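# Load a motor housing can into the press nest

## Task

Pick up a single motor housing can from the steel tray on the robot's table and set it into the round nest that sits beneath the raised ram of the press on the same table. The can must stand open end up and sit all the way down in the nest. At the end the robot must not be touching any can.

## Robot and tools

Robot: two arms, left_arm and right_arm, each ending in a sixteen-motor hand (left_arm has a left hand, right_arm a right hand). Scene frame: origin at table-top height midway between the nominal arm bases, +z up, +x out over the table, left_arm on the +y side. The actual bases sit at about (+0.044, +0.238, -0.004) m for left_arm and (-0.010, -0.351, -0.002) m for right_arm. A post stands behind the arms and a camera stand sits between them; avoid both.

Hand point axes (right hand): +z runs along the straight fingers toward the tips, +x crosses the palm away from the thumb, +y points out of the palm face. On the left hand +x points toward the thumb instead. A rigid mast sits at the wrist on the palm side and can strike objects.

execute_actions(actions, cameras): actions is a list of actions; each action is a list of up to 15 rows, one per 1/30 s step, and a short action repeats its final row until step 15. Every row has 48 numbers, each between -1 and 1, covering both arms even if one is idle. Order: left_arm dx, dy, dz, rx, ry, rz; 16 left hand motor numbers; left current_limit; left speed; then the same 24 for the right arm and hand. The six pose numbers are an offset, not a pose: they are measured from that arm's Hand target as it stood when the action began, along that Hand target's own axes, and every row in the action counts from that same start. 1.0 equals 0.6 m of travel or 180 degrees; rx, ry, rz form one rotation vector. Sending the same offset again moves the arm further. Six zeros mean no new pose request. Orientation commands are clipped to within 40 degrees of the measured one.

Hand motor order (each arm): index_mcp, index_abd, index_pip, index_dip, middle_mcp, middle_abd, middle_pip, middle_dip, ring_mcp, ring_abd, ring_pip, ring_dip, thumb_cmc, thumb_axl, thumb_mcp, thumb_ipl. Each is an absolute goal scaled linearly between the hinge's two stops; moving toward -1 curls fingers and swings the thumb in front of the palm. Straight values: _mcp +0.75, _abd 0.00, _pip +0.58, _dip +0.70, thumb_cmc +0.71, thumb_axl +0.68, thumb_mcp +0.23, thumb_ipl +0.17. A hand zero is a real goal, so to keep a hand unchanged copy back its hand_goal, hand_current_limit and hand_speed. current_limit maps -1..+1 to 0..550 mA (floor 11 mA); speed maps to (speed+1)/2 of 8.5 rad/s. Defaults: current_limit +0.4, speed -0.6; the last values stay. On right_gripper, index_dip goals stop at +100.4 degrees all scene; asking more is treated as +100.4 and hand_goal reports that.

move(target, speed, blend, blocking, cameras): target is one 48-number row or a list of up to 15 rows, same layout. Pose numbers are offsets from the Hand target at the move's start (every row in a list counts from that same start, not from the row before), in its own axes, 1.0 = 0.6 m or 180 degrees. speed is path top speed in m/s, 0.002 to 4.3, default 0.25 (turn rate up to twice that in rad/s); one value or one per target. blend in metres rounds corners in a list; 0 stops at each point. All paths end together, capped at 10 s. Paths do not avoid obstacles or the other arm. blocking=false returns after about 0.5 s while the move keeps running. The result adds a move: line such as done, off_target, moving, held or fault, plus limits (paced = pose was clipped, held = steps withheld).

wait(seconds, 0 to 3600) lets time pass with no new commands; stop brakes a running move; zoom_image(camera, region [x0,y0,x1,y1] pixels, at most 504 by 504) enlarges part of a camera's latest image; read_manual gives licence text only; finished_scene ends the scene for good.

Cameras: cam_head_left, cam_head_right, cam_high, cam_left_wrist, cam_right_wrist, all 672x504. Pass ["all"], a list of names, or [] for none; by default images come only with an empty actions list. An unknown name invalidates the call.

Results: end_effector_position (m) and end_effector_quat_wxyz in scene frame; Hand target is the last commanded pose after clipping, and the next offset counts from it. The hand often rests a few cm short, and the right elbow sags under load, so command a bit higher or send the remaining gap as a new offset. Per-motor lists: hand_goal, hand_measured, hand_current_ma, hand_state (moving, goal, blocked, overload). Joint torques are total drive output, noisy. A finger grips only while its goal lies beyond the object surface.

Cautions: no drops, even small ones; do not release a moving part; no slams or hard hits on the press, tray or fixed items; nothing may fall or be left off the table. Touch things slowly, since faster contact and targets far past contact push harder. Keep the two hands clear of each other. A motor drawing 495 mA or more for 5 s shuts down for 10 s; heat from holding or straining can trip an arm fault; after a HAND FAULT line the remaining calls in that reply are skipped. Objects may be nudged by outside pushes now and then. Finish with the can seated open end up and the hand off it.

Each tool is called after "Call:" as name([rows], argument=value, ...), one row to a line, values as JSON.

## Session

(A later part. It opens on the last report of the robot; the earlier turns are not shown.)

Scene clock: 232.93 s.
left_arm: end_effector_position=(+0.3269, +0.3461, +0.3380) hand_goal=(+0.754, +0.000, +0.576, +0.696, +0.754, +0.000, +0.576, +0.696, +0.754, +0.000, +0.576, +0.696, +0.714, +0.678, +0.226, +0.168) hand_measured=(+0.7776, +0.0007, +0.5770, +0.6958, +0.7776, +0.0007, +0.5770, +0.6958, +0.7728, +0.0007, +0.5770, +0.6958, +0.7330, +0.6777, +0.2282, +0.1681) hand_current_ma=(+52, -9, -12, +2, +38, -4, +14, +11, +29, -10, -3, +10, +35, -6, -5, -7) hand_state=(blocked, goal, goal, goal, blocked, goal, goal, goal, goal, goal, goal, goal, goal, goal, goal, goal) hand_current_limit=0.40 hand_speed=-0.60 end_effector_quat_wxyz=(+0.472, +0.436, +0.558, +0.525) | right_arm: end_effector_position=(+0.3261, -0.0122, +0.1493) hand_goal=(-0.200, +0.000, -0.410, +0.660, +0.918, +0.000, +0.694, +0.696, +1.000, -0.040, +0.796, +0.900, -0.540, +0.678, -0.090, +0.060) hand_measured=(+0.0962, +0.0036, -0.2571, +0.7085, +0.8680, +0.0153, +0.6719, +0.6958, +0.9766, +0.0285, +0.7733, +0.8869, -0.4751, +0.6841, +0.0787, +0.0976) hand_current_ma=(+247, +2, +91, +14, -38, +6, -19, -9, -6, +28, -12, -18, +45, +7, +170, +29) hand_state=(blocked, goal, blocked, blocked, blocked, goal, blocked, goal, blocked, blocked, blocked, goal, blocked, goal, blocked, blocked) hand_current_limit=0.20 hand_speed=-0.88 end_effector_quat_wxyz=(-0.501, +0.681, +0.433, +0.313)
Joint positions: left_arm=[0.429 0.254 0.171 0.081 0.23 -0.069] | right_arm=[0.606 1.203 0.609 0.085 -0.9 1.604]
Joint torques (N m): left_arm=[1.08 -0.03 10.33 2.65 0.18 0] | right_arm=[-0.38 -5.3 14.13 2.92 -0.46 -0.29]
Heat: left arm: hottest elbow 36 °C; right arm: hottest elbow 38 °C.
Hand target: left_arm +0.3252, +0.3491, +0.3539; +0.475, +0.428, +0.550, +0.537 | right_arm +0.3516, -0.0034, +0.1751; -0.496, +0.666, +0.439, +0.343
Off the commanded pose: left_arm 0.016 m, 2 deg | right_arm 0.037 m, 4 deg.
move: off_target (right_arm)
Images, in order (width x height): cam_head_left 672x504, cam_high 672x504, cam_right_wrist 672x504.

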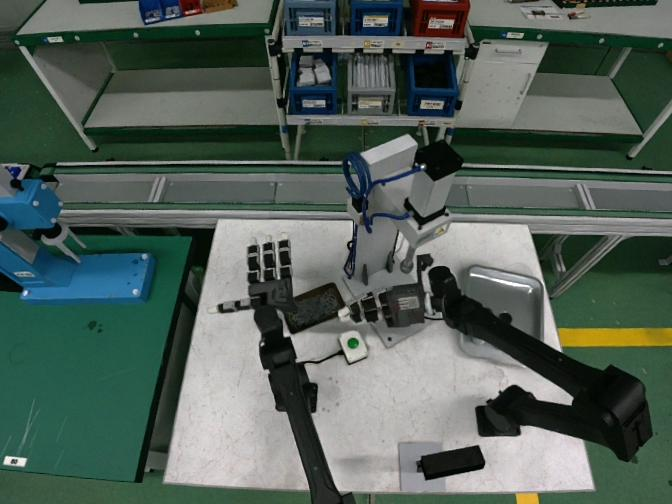

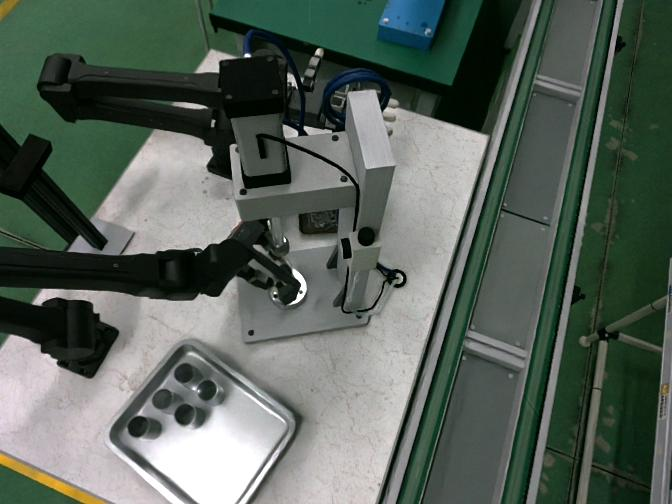

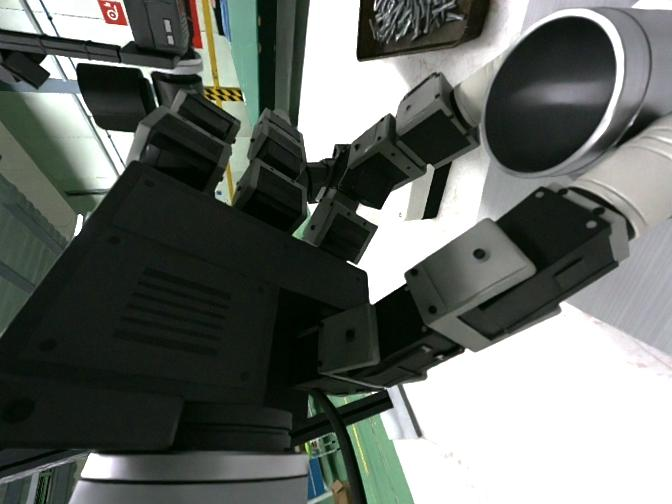

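Call:
move(target=[0,0,0,0,0,0,0.754,0,0.576,0.696,0.754,0,0.576,0.696,0.754,0,0.576,0.696,0.714,0.678,0.226,0.168,0.4,-0.6, -0.004,0.0162,0.0013,0,0,0,-0.2,0,-0.41,0.66,0.918,0,0.694,0.696,1.0,-0.04,0.796,0.9,-0.54,0.678,-0.09,0.06,0.2,-0.88], speed=0.04, cameras=["cam_high","cam_right_wrist","cam_head_left"])

Call:
zoom_image(camera="cam_high", region=[250, 248, 310, 308])

Call:
zoom_image(camera="cam_right_wrist", region=[412, 0, 672, 260])

Call:
zoom_image(camera="cam_head_left", region=[360, 240, 440, 320])

Scene clock: 234.87 s.
left_arm: end_effector_position=(+0.3269, +0.3461, +0.3380) hand_goal=(+0.754, +0.000, +0.576, +0.696, +0.754, +0.000, +0.576, +0.696, +0.754, +0.000, +0.576, +0.696, +0.714, +0.678, +0.226, +0.168) hand_measured=(+0.7764, -0.0008, +0.5770, +0.6958, +0.7776, +0.0007, +0.5770, +0.6958, +0.7740, -0.0008, +0.5770, +0.6958, +0.7330, +0.6777, +0.2282, +0.1681) hand_current_ma=(+49, -12, -6, +20, +45, -15, +9, +7, +34, -6, +2, +4, +37, -2, -5, -6) hand_state=(blocked, goal, goal, goal, blocked, goal, goal, goal, goal, goal, goal, goal, goal, goal, goal, goal) hand_current_limit=0.40 hand_speed=-0.60 end_effector_quat_wxyz=(+0.472, +0.436, +0.558, +0.525) | right_arm: end_effector_position=(+0.3350, -0.0141, +0.1398) hand_goal=(-0.200, +0.000, -0.410, +0.660, +0.918, +0.000, +0.694, +0.696, +1.000, -0.040, +0.796, +0.900, -0.540, +0.678, -0.090, +0.060) hand_measured=(+0.0962, +0.0036, -0.2571, +0.7111, +0.8680, +0.0153, +0.6719, +0.6958, +0.9754, +0.0285, +0.7733, +0.8869, -0.4462, +0.6904, +0.0758, +0.0976) hand_current_ma=(+248, +11, +96, +17, -37, +6, -17, -11, -1, +24, -13, -14, +63, +5, +166, +34) hand_state=(blocked, goal, blocked, blocked, blocked, goal, blocked, goal, blocked, blocked, blocked, goal, blocked, goal, blocked, blocked) hand_current_limit=0.20 hand_speed=-0.88 end_effector_quat_wxyz=(-0.500, +0.685, +0.430, +0.309)
Joint positions: left_arm=[0.429 0.254 0.171 0.081 0.23 -0.069] | right_arm=[0.588 1.241 0.617 0.095 -0.911 1.596]
Joint torques (N m): left_arm=[1.2 0.21 10.39 2.66 0.19 0] | right_arm=[-0.15 -6.48 13.78 3.02 -0.55 -0.32]
Heat: left arm: hottest elbow 36 °C; right arm: hottest elbow 38 °C.
Hand target: left_arm +0.3252, +0.3491, +0.3539; +0.475, +0.428, +0.550, +0.537 | right_arm +0.3596, -0.0045, +0.1692; -0.496, +0.666, +0.439, +0.343
Off the commanded pose: left_arm 0.016 m, 2 deg | right_arm 0.040 m, 5 deg.
move: off_target (right_arm)
Images, in order (width x height): cam_head_left 672x504, cam_high 672x504, cam_right_wrist 672x504.

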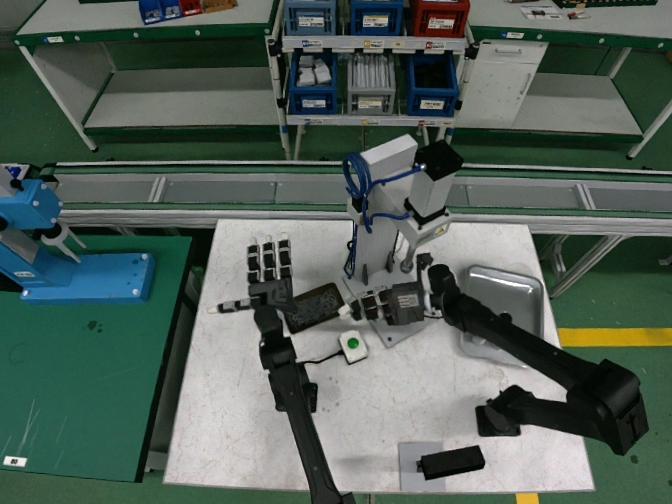

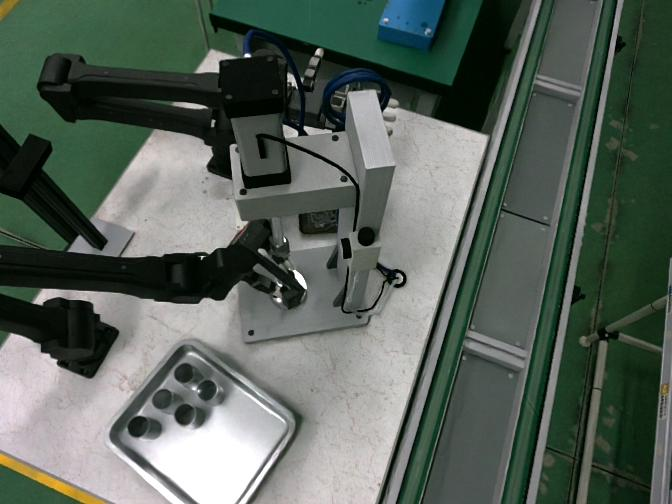

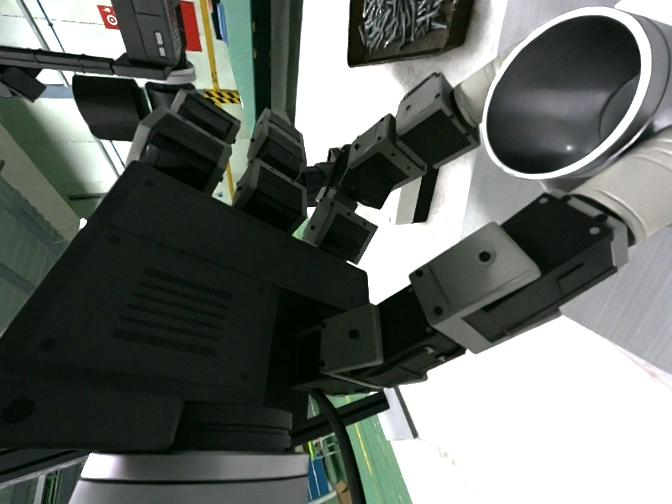

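Scaled by 8.400.

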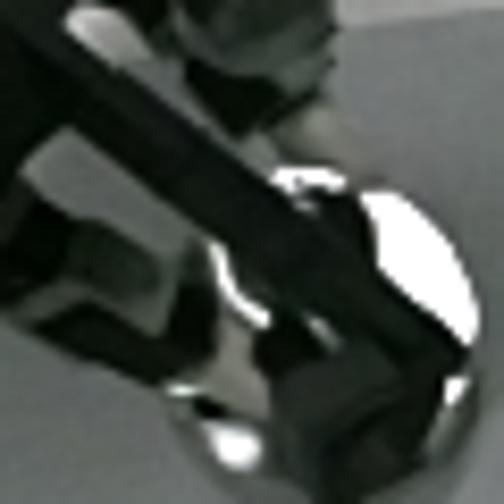

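Scaled by 1.938.

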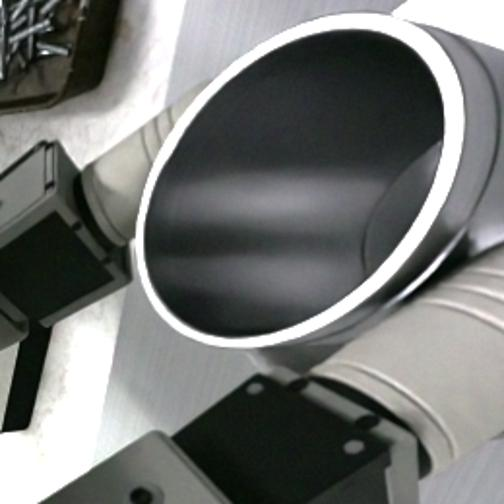

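Scaled by 6.300.

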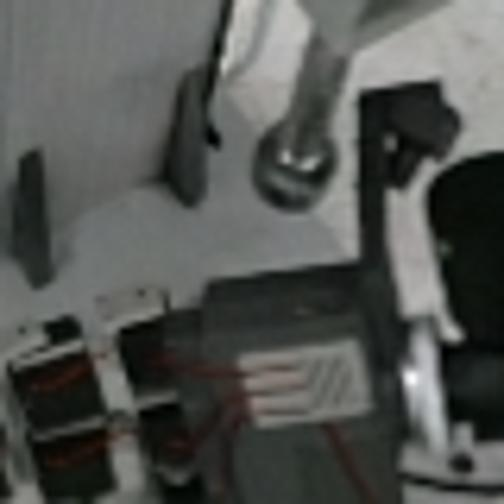

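Call:
move(target=[0,0,0,0,0,0,0.754,0,0.576,0.696,0.754,0,0.576,0.696,0.754,0,0.576,0.696,0.714,0.678,0.226,0.168,0.4,-0.6, 0,0,0,0,0,0,-0.2,0.09,-0.41,0.66,0.918,0,0.694,0.696,1.0,-0.04,0.796,0.9,-0.5,0.678,-0.09,0.06,0.2,-0.92], speed=0.04, cameras=["cam_high","cam_right_wrist"])

Call:
zoom_image(camera="cam_high", region=[250, 248, 310, 308])

Call:
zoom_image(camera="cam_right_wrist", region=[412, 0, 672, 260])

Scene clock: 236.73 s.
left_arm: end_effector_position=(+0.3269, +0.3461, +0.3380) hand_goal=(+0.754, +0.000, +0.576, +0.696, +0.754, +0.000, +0.576, +0.696, +0.754, +0.000, +0.576, +0.696, +0.714, +0.678, +0.226, +0.168) hand_measured=(+0.7764, +0.0007, +0.5770, +0.6958, +0.7776, +0.0007, +0.5770, +0.6958, +0.7740, -0.0008, +0.5770, +0.6958, +0.7330, +0.6767, +0.2282, +0.1681) hand_current_ma=(+48, -5, -10, +10, +44, -12, +12, +8, +36, -4, +3, +3, +27, -6, -7, +1) hand_state=(blocked, goal, goal, goal, blocked, goal, goal, goal, goal, goal, goal, goal, goal, goal, goal, goal) hand_current_limit=0.40 hand_speed=-0.60 end_effector_quat_wxyz=(+0.472, +0.436, +0.558, +0.525) | right_arm: end_effector_position=(+0.3350, -0.0141, +0.1398) hand_goal=(-0.200, +0.090, -0.410, +0.660, +0.918, +0.000, +0.694, +0.696, +1.000, -0.040, +0.796, +0.900, -0.500, +0.678, -0.090, +0.060) hand_measured=(+0.0974, +0.0490, -0.2571, +0.7136, +0.8692, +0.0153, +0.6732, +0.6958, +0.9754, +0.0270, +0.7733, +0.8869, -0.4223, +0.6893, +0.0748, +0.0976) hand_current_ma=(+250, -4, +91, +16, -34, +6, -18, -7, -5, +18, -14, -14, +50, +4, +167, +35) hand_state=(blocked, blocked, blocked, blocked, blocked, goal, blocked, goal, blocked, blocked, blocked, goal, blocked, goal, blocked, blocked) hand_current_limit=0.20 hand_speed=-0.92 end_effector_quat_wxyz=(-0.500, +0.685, +0.430, +0.309)
Joint positions: left_arm=[0.429 0.254 0.171 0.081 0.23 -0.069] | right_arm=[0.588 1.241 0.617 0.095 -0.911 1.596]
Joint torques (N m): left_arm=[0.97 0.09 10.37 2.63 0.2 -0.01] | right_arm=[-0.09 -6.65 13.76 3.03 -0.55 -0.31]
Heat: left arm: hottest elbow 36 °C; right arm: hottest elbow 38 °C.
Hand target: left_arm +0.3252, +0.3491, +0.3539; +0.475, +0.428, +0.550, +0.537 | right_arm +0.3596, -0.0045, +0.1692; -0.496, +0.666, +0.439, +0.343
Off the commanded pose: left_arm 0.016 m, 2 deg | right_arm 0.040 m, 5 deg.
move: done

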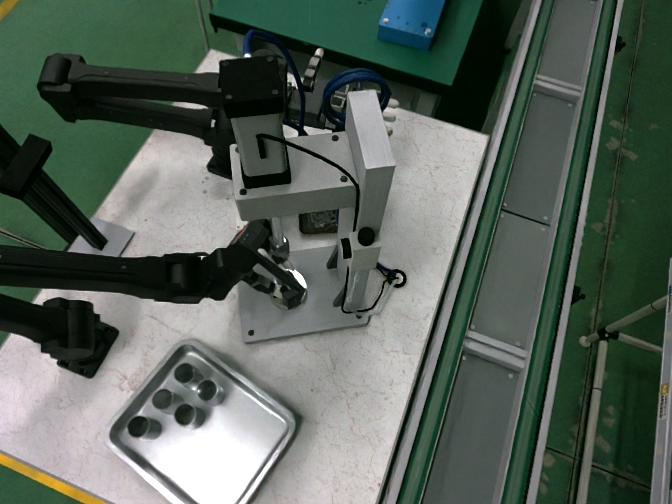

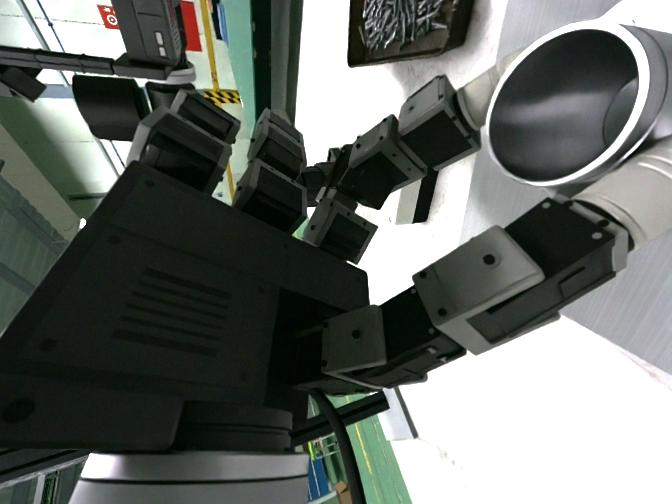

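Scaled by 8.400.

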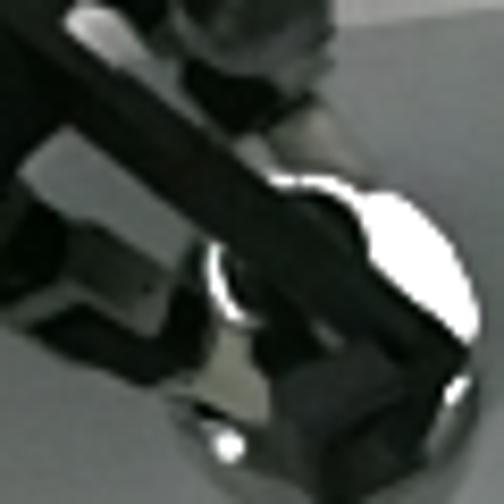

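Scaled by 1.938.

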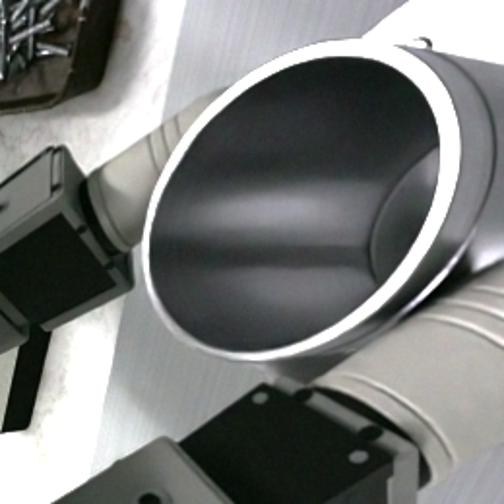

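Call:
move(target=[0,0,0,0,0,0,0.754,0,0.576,0.696,0.754,0,0.576,0.696,0.754,0,0.576,0.696,0.714,0.678,0.226,0.168,0.4,-0.6, 0,0,0,0,0,0,-0.2,0.17,-0.41,0.66,0.918,0,0.694,0.696,1.0,-0.04,0.796,0.9,-0.46,0.678,-0.09,0.06,0.2,-0.92], speed=0.04, cameras=["cam_high","cam_right_wrist"])

Call:
zoom_image(camera="cam_high", region=[250, 248, 310, 308])

Call:
zoom_image(camera="cam_right_wrist", region=[412, 0, 672, 260])

Scene clock: 237.43 s.
left_arm: end_effector_position=(+0.3269, +0.3461, +0.3380) hand_goal=(+0.754, +0.000, +0.576, +0.696, +0.754, +0.000, +0.576, +0.696, +0.754, +0.000, +0.576, +0.696, +0.714, +0.678, +0.226, +0.168) hand_measured=(+0.7776, -0.0008, +0.5770, +0.6958, +0.7776, +0.0007, +0.5770, +0.6958, +0.7728, +0.0007, +0.5770, +0.6958, +0.7343, +0.6767, +0.2282, +0.1681) hand_current_ma=(+47, -4, -14, +0, +42, -13, +8, +6, +36, -6, +0, +3, +30, +2, -4, +1) hand_state=(blocked, goal, goal, goal, blocked, goal, goal, goal, goal, goal, goal, goal, goal, goal, goal, goal) hand_current_limit=0.40 hand_speed=-0.60 end_effector_quat_wxyz=(+0.472, +0.436, +0.558, +0.525) | right_arm: end_effector_position=(+0.3357, -0.0138, +0.1407) hand_goal=(-0.200, +0.170, -0.410, +0.660, +0.918, +0.000, +0.694, +0.696, +1.000, -0.040, +0.796, +0.900, -0.460, +0.678, -0.090, +0.060) hand_measured=(+0.0974, +0.0857, -0.2571, +0.7149, +0.8680, +0.0153, +0.6732, +0.6958, +0.9766, +0.0285, +0.7733, +0.8869, -0.4073, +0.6893, +0.0758, +0.0986) hand_current_ma=(+250, -18, +96, +18, -37, +8, -15, -7, -6, +25, -16, -18, +34, +5, +168, +36) hand_state=(blocked, blocked, blocked, blocked, blocked, goal, blocked, goal, blocked, blocked, blocked, goal, blocked, goal, blocked, blocked) hand_current_limit=0.20 hand_speed=-0.92 end_effector_quat_wxyz=(-0.499, +0.684, +0.432, +0.312)
Joint positions: left_arm=[0.429 0.254 0.171 0.081 0.23 -0.069] | right_arm=[0.588 1.241 0.617 0.098 -0.911 1.591]
Joint torques (N m): left_arm=[1.08 0.21 10.36 2.63 0.19 0] | right_arm=[-0.15 -6.48 13.81 2.89 -0.55 -0.26]
Heat: left arm: hottest elbow 36 °C; right arm: hottest elbow 38 °C.
Hand target: left_arm +0.3252, +0.3491, +0.3539; +0.475, +0.428, +0.550, +0.537 | right_arm +0.3596, -0.0045, +0.1692; -0.496, +0.666, +0.439, +0.343
Off the commanded pose: left_arm 0.016 m, 2 deg | right_arm 0.038 m, 4 deg.
move: done

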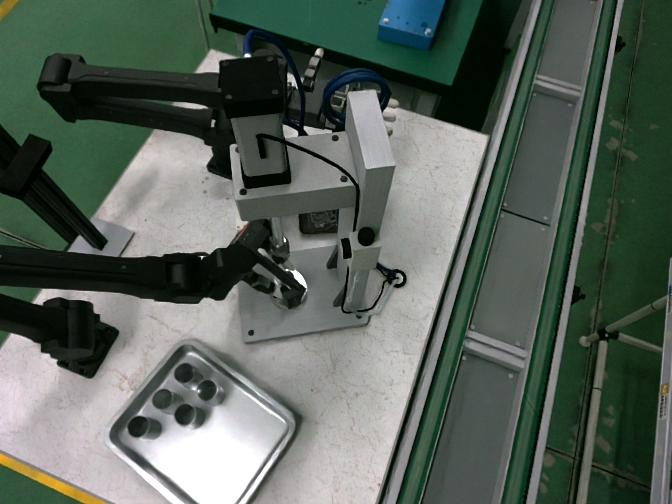

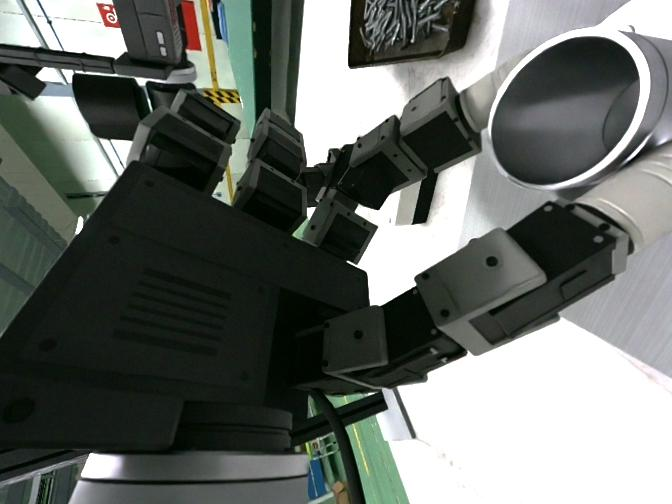

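Scaled by 8.400.

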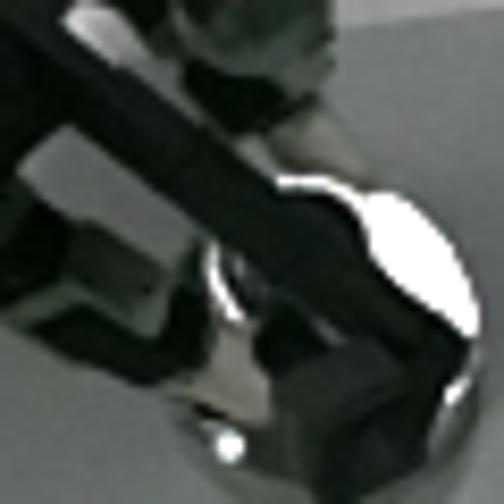

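Scaled by 1.938.

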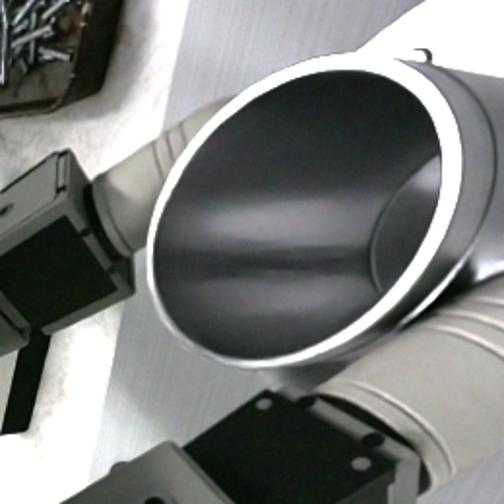

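Call:
move(target=[0,0,0,0,0,0,0.754,0,0.576,0.696,0.754,0,0.576,0.696,0.754,0,0.576,0.696,0.714,0.678,0.226,0.168,0.4,-0.6, 0,0,0,0,0,0,-0.2,0.26,-0.41,0.66,0.918,0,0.694,0.696,1.0,-0.04,0.796,0.9,-0.4,0.678,-0.09,0.06,0.2,-0.92], speed=0.04, cameras=["cam_high","cam_right_wrist","cam_head_left"])

Call:
zoom_image(camera="cam_high", region=[250, 248, 310, 308])

Call:
zoom_image(camera="cam_right_wrist", region=[412, 0, 672, 260])

Scene clock: 238.20 s.
left_arm: end_effector_position=(+0.3269, +0.3461, +0.3380) hand_goal=(+0.754, +0.000, +0.576, +0.696, +0.754, +0.000, +0.576, +0.696, +0.754, +0.000, +0.576, +0.696, +0.714, +0.678, +0.226, +0.168) hand_measured=(+0.7764, -0.0008, +0.5770, +0.6958, +0.7776, +0.0007, +0.5770, +0.6971, +0.7740, +0.0007, +0.5770, +0.6958, +0.7343, +0.6777, +0.2282, +0.1672) hand_current_ma=(+48, -11, -2, +5, +42, -10, +10, +14, +33, -5, +6, +2, +25, -9, -11, -1) hand_state=(blocked, goal, goal, goal, blocked, goal, goal, goal, goal, goal, goal, goal, goal, goal, goal, goal) hand_current_limit=0.40 hand_speed=-0.60 end_effector_quat_wxyz=(+0.472, +0.436, +0.558, +0.525) | right_arm: end_effector_position=(+0.3375, -0.0126, +0.1436) hand_goal=(-0.200, +0.260, -0.410, +0.660, +0.918, +0.000, +0.694, +0.696, +1.000, -0.040, +0.796, +0.900, -0.400, +0.678, -0.090, +0.060) hand_measured=(+0.0974, +0.1618, -0.2571, +0.7174, +0.8680, +0.0153, +0.6719, +0.6958, +0.9766, +0.0285, +0.7733, +0.8869, -0.3796, +0.6893, +0.0758, +0.1033) hand_current_ma=(+251, -25, +94, +20, -35, +6, -18, -5, +1, +25, -10, -14, +17, +4, +167, +41) hand_state=(blocked, blocked, blocked, blocked, blocked, goal, blocked, goal, blocked, blocked, blocked, goal, blocked, goal, blocked, blocked) hand_current_limit=0.20 hand_speed=-0.92 end_effector_quat_wxyz=(-0.499, +0.681, +0.434, +0.316)
Joint positions: left_arm=[0.429 0.254 0.171 0.081 0.23 -0.069] | right_arm=[0.588 1.241 0.621 0.101 -0.911 1.586]
Joint torques (N m): left_arm=[1.03 0.09 10.41 2.65 0.19 -0.02] | right_arm=[-0.26 -6.36 13.52 2.82 -0.56 -0.21]
Heat: left arm: hottest elbow 36 °C; right arm: hottest elbow 38 °C.
Hand target: left_arm +0.3252, +0.3491, +0.3539; +0.475, +0.428, +0.550, +0.537 | right_arm +0.3596, -0.0045, +0.1691; -0.496, +0.666, +0.439, +0.343
Off the commanded pose: left_arm 0.016 m, 2 deg | right_arm 0.035 m, 4 deg.
move: done
Images, in order (width x height): cam_head_left 672x504, cam_high 672x504, cam_right_wrist 672x504.

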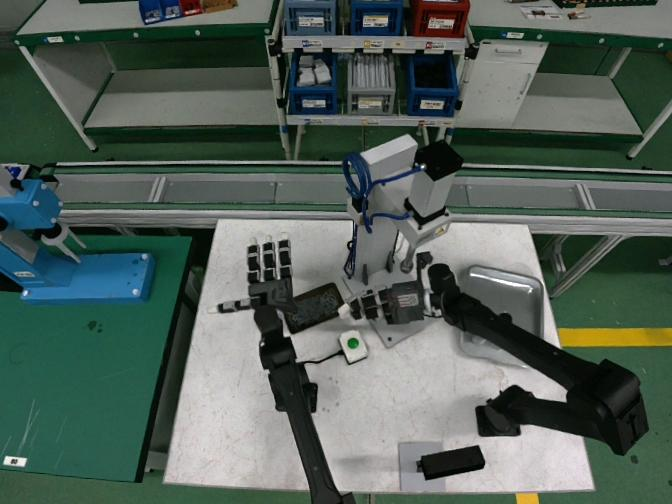

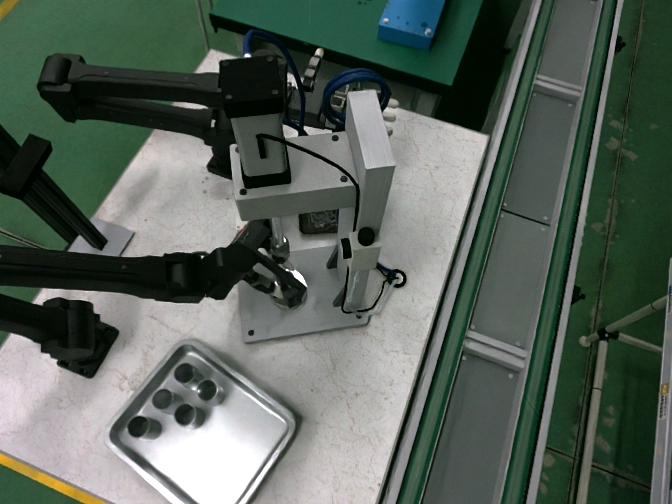

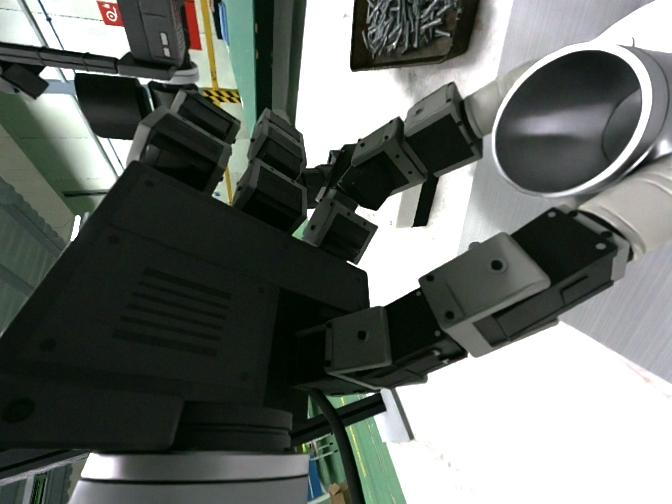

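Scaled by 8.400.

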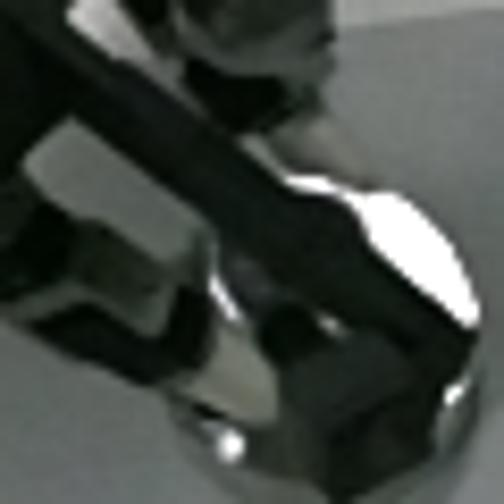

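Scaled by 1.938.

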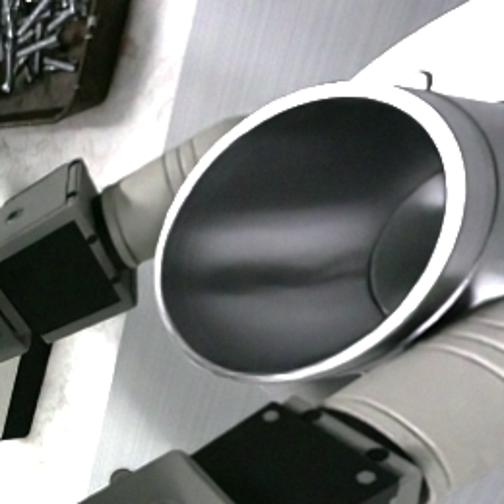

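Call:
move(target=[0,0,0,0,0,0,0.754,0,0.576,0.696,0.754,0,0.576,0.696,0.754,0,0.576,0.696,0.714,0.678,0.226,0.168,0.4,-0.6, 0.0015,-0.0047,0.0127,0,0,0,-0.2,0.26,-0.41,0.66,0.918,0,0.694,0.696,1.0,-0.04,0.796,0.9,-0.4,0.678,-0.09,0.06,0.2,-0.92], speed=0.03, cameras=["cam_high","cam_right_wrist"])

Call:
zoom_image(camera="cam_high", region=[250, 248, 310, 308])

Call:
zoom_image(camera="cam_right_wrist", region=[412, 0, 672, 260])

Scene clock: 239.70 s.
left_arm: end_effector_position=(+0.3269, +0.3461, +0.3380) hand_goal=(+0.754, +0.000, +0.576, +0.696, +0.754, +0.000, +0.576, +0.696, +0.754, +0.000, +0.576, +0.696, +0.714, +0.678, +0.226, +0.168) hand_measured=(+0.7764, +0.0007, +0.5770, +0.6958, +0.7776, +0.0007, +0.5770, +0.6958, +0.7728, +0.0007, +0.5770, +0.6958, +0.7343, +0.6767, +0.2282, +0.1681) hand_current_ma=(+47, -14, -6, +0, +36, -6, +13, +13, +36, -9, +2, +6, +37, -5, -7, -1) hand_state=(blocked, goal, goal, goal, blocked, goal, goal, goal, goal, goal, goal, goal, goal, goal, goal, goal) hand_current_limit=0.40 hand_speed=-0.60 end_effector_quat_wxyz=(+0.472, +0.436, +0.558, +0.525) | right_arm: end_effector_position=(+0.3399, -0.0117, +0.1450) hand_goal=(-0.200, +0.260, -0.410, +0.660, +0.918, +0.000, +0.694, +0.696, +1.000, -0.040, +0.796, +0.900, -0.400, +0.678, -0.090, +0.060) hand_measured=(+0.0974, +0.1955, -0.2584, +0.7174, +0.8680, +0.0139, +0.6719, +0.6958, +0.9766, +0.0285, +0.7733, +0.8869, -0.3658, +0.6893, +0.0758, +0.1052) hand_current_ma=(+248, -16, +94, +22, -38, +10, -16, -11, -6, +22, -12, -14, +22, +7, +168, +36) hand_state=(blocked, blocked, blocked, blocked, blocked, goal, blocked, goal, blocked, blocked, blocked, goal, blocked, goal, blocked, blocked) hand_current_limit=0.20 hand_speed=-0.92 end_effector_quat_wxyz=(-0.495, +0.680, +0.435, +0.322)
Joint positions: left_arm=[0.429 0.254 0.171 0.081 0.23 -0.069] | right_arm=[0.591 1.243 0.621 0.114 -0.899 1.586]
Joint torques (N m): left_arm=[1.08 -0.09 10.36 2.62 0.2 -0.01] | right_arm=[1.55 -5.77 13.87 3.02 -0.23 -0.05]
Heat: left arm: hottest elbow 36 °C; right arm: hottest elbow 39 °C.
Hand target: left_arm +0.3252, +0.3491, +0.3539; +0.475, +0.428, +0.550, +0.537 | right_arm +0.3575, +0.0034, +0.1689; -0.496, +0.666, +0.439, +0.343
Off the commanded pose: left_arm 0.016 m, 2 deg | right_arm 0.033 m, 3 deg.
move: off_target (right_arm)

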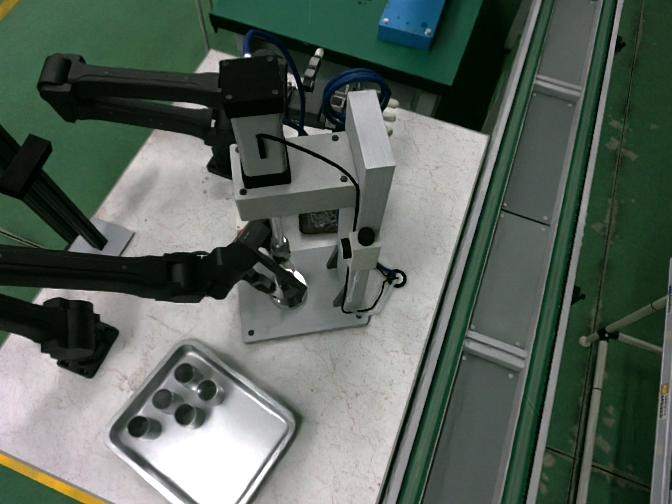

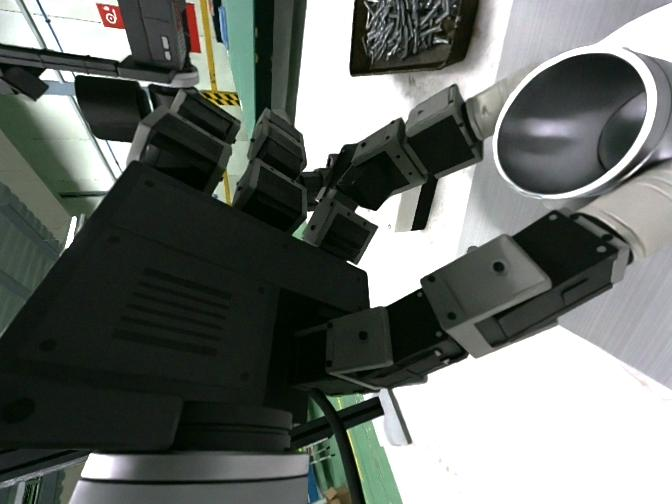

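Scaled by 8.400.

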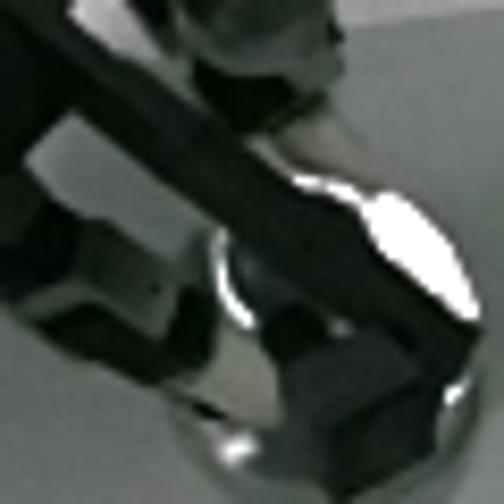

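Scaled by 1.938.

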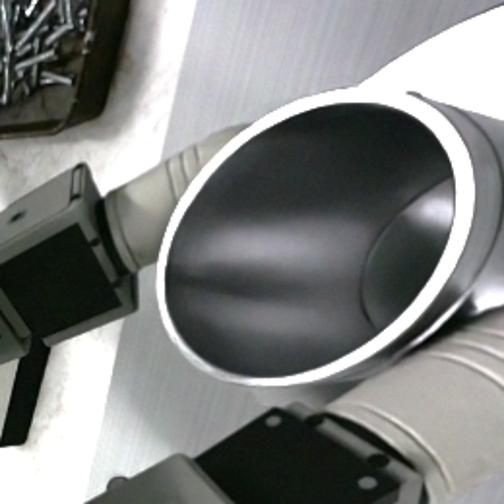

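Call:
move(target=[0,0,0,0,0,0,0.754,0,0.576,0.696,0.754,0,0.576,0.696,0.754,0,0.576,0.696,0.714,0.678,0.226,0.168,0.4,-0.6, 0,0,0,0,0,0,0.15,0.19,-0.26,0.7,0.918,0,0.694,0.696,1.0,-0.04,0.796,0.9,-0.4,0.678,0.07,0.06,0.0,-0.93], speed=0.03, cameras=["cam_high","cam_right_wrist"])

Call:
zoom_image(camera="cam_high", region=[250, 248, 310, 308])

Call:
zoom_image(camera="cam_right_wrist", region=[412, 0, 672, 260])

Scene clock: 240.67 s.
left_arm: end_effector_position=(+0.3269, +0.3461, +0.3380) hand_goal=(+0.754, +0.000, +0.576, +0.696, +0.754, +0.000, +0.576, +0.696, +0.754, +0.000, +0.576, +0.696, +0.714, +0.678, +0.226, +0.168) hand_measured=(+0.7776, +0.0007, +0.5770, +0.6971, +0.7776, +0.0007, +0.5770, +0.6958, +0.7740, +0.0007, +0.5770, +0.6958, +0.7343, +0.6767, +0.2282, +0.1681) hand_current_ma=(+48, -15, -6, +8, +42, -4, +20, +9, +38, -4, +3, +2, +32, -1, -4, -1) hand_state=(blocked, goal, goal, goal, blocked, goal, goal, goal, goal, goal, goal, goal, goal, goal, goal, goal) hand_current_limit=0.40 hand_speed=-0.60 end_effector_quat_wxyz=(+0.472, +0.436, +0.558, +0.525) | right_arm: end_effector_position=(+0.3402, -0.0119, +0.1439) hand_goal=(+0.150, +0.190, -0.260, +0.700, +0.918, +0.000, +0.694, +0.696, +1.000, -0.040, +0.796, +0.900, -0.400, +0.678, +0.070, +0.060) hand_measured=(+0.0926, +0.2029, -0.2340, +0.7353, +0.8680, +0.0153, +0.6719, +0.6958, +0.9766, +0.0270, +0.7733, +0.8869, -0.3570, +0.6893, +0.0718, +0.0947) hand_current_ma=(+63, +13, +2, +5, -35, +5, -22, -10, -5, +26, -15, -17, +28, +4, +13, +31) hand_state=(moving, goal, blocked, blocked, blocked, goal, blocked, goal, blocked, blocked, blocked, goal, blocked, goal, moving, blocked) hand_current_limit=0.00 hand_speed=-0.93 end_effector_quat_wxyz=(-0.495, +0.681, +0.434, +0.321)
Joint positions: left_arm=[0.429 0.254 0.171 0.081 0.23 -0.069] | right_arm=[0.591 1.245 0.621 0.115 -0.897 1.587]
Joint torques (N m): left_arm=[1.08 -0.03 10.35 2.61 0.19 -0.01] | right_arm=[1.67 -6.01 13.85 2.96 -0.33 -0.05]
Heat: left arm: hottest elbow 36 °C; right arm: hottest elbow 39 °C.
Hand target: left_arm +0.3252, +0.3491, +0.3539; +0.475, +0.428, +0.550, +0.537 | right_arm +0.3575, +0.0034, +0.1689; -0.496, +0.666, +0.439, +0.343
Off the commanded pose: left_arm 0.016 m, 2 deg | right_arm 0.034 m, 3 deg.
move: done

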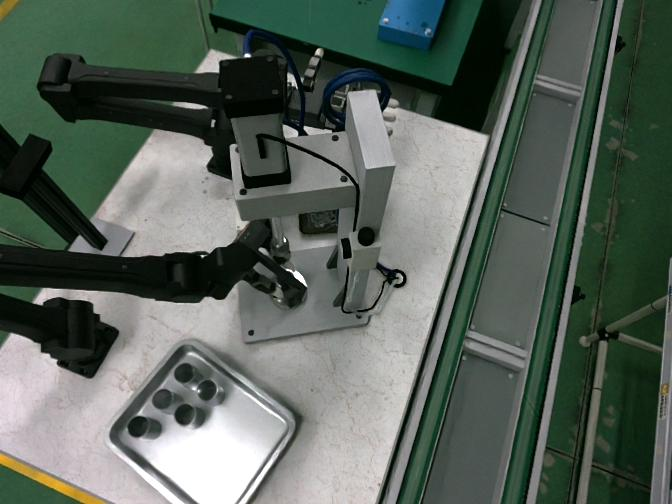

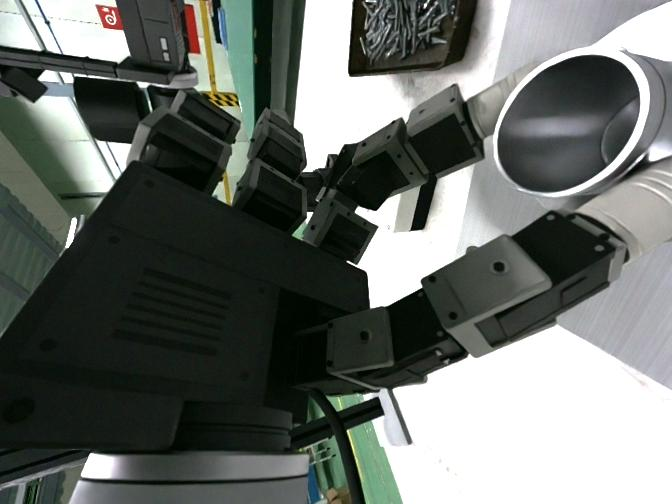

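Scaled by 8.400.

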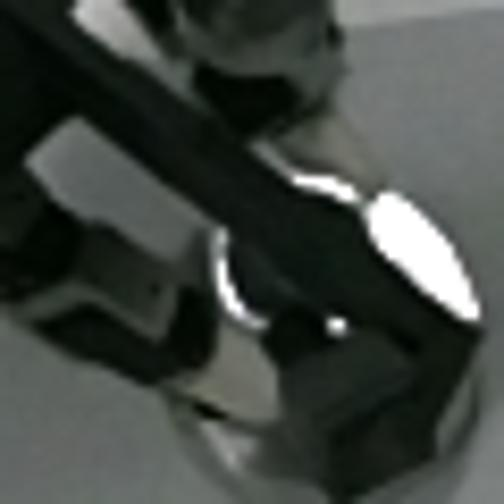

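Scaled by 1.938.

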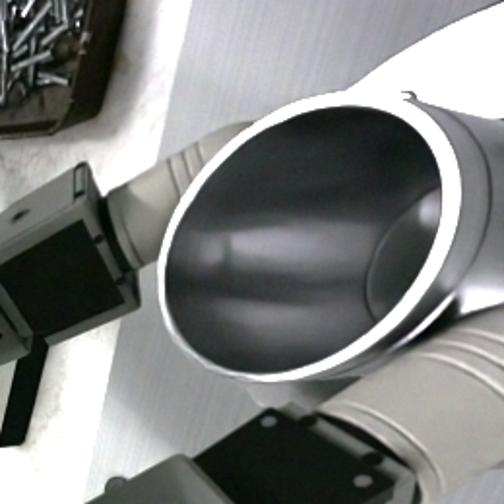

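Call:
wait(seconds=1, cameras=["cam_high","cam_right_wrist","cam_head_left"])

Call:
zoom_image(camera="cam_high", region=[250, 248, 310, 308])

Call:
zoom_image(camera="cam_right_wrist", region=[412, 0, 672, 260])

Scene clock: 241.77 s.
left_arm: end_effector_position=(+0.3269, +0.3461, +0.3380) hand_goal=(+0.754, +0.000, +0.576, +0.696, +0.754, +0.000, +0.576, +0.696, +0.754, +0.000, +0.576, +0.696, +0.714, +0.678, +0.226, +0.168) hand_measured=(+0.7764, +0.0007, +0.5770, +0.6958, +0.7764, +0.0007, +0.5770, +0.6958, +0.7728, +0.0007, +0.5770, +0.6958, +0.7330, +0.6777, +0.2282, +0.1681) hand_current_ma=(+55, -10, -7, +5, +41, -5, +12, +8, +28, -6, +10, +5, +33, +0, +1, -4) hand_state=(blocked, goal, goal, goal, blocked, goal, goal, goal, goal, goal, goal, goal, goal, goal, goal, goal) hand_current_limit=0.40 hand_speed=-0.60 end_effector_quat_wxyz=(+0.472, +0.436, +0.558, +0.525) | right_arm: end_effector_position=(+0.3405, -0.0121, +0.1438) hand_goal=(+0.150, +0.190, -0.260, +0.700, +0.918, +0.000, +0.694, +0.696, +1.000, -0.040, +0.796, +0.900, -0.400, +0.678, +0.070, +0.060) hand_measured=(+0.1372, +0.2029, -0.2353, +0.7174, +0.8680, +0.0153, +0.6719, +0.6958, +0.9766, +0.0270, +0.7733, +0.8869, -0.3583, +0.6893, +0.0748, +0.0776) hand_current_ma=(-13, +10, +5, +0, -36, +5, -18, -4, +0, +24, -14, -14, +27, +6, +10, +18) hand_state=(goal, goal, blocked, goal, blocked, goal, blocked, goal, blocked, blocked, blocked, goal, blocked, goal, goal, goal) hand_current_limit=0.00 hand_speed=-0.93 end_effector_quat_wxyz=(-0.494, +0.681, +0.434, +0.322)
Joint positions: left_arm=[0.429 0.254 0.171 0.081 0.23 -0.069] | right_arm=[0.591 1.245 0.621 0.115 -0.895 1.587]
Joint torques (N m): left_arm=[0.91 0.09 10.36 2.63 0.19 -0.01] | right_arm=[1.55 -6.18 13.85 2.99 -0.42 -0.05]
Heat: left arm: hottest elbow 36 °C; right arm: hottest elbow 39 °C.
Hand target: left_arm +0.3252, +0.3491, +0.3539; +0.475, +0.428, +0.550, +0.537 | right_arm +0.3574, +0.0034, +0.1689; -0.496, +0.666, +0.439, +0.343
Off the commanded pose: left_arm 0.016 m, 2 deg | right_arm 0.034 m, 3 deg.
wait: 1.00 s; at rest by 0.10 s
Images, in order (width x height): cam_head_left 672x504, cam_high 672x504, cam_right_wrist 672x504.

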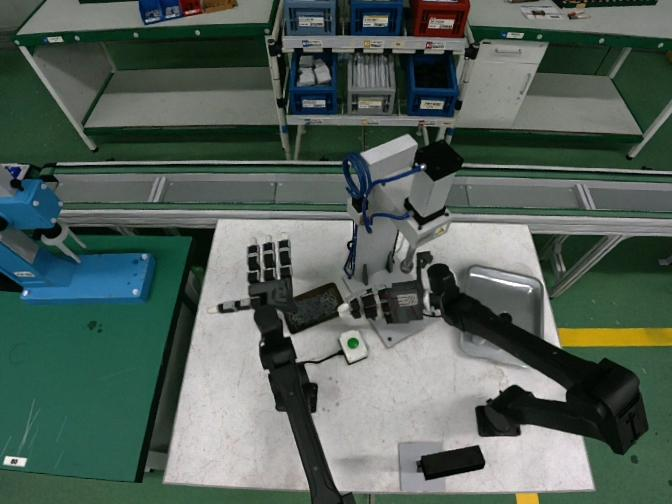

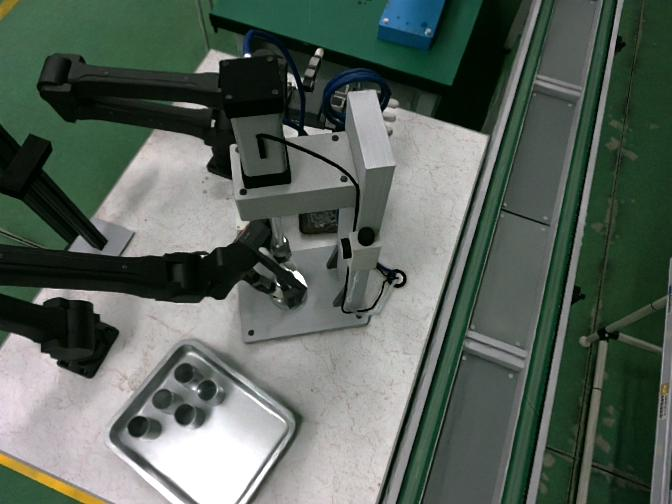

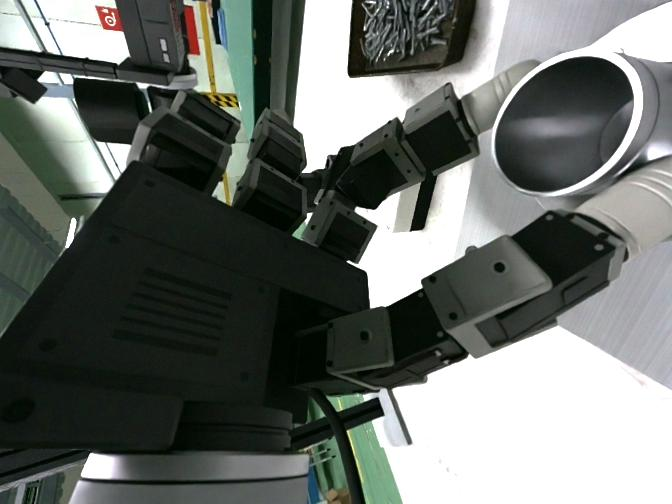

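Scaled by 8.400.

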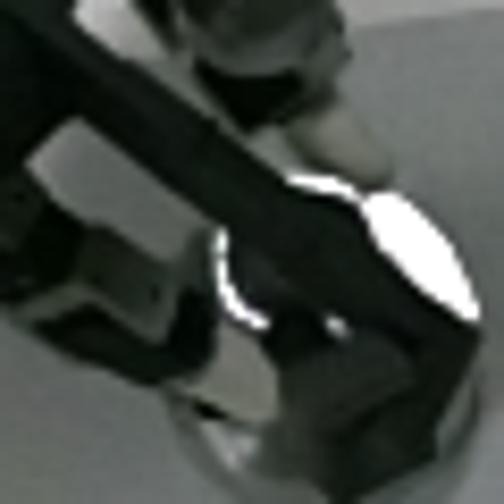

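Scaled by 1.938.

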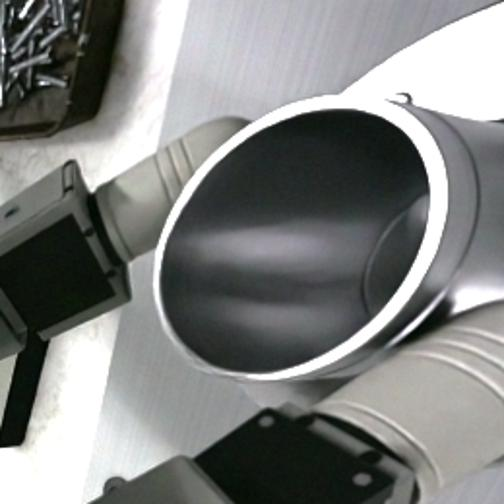

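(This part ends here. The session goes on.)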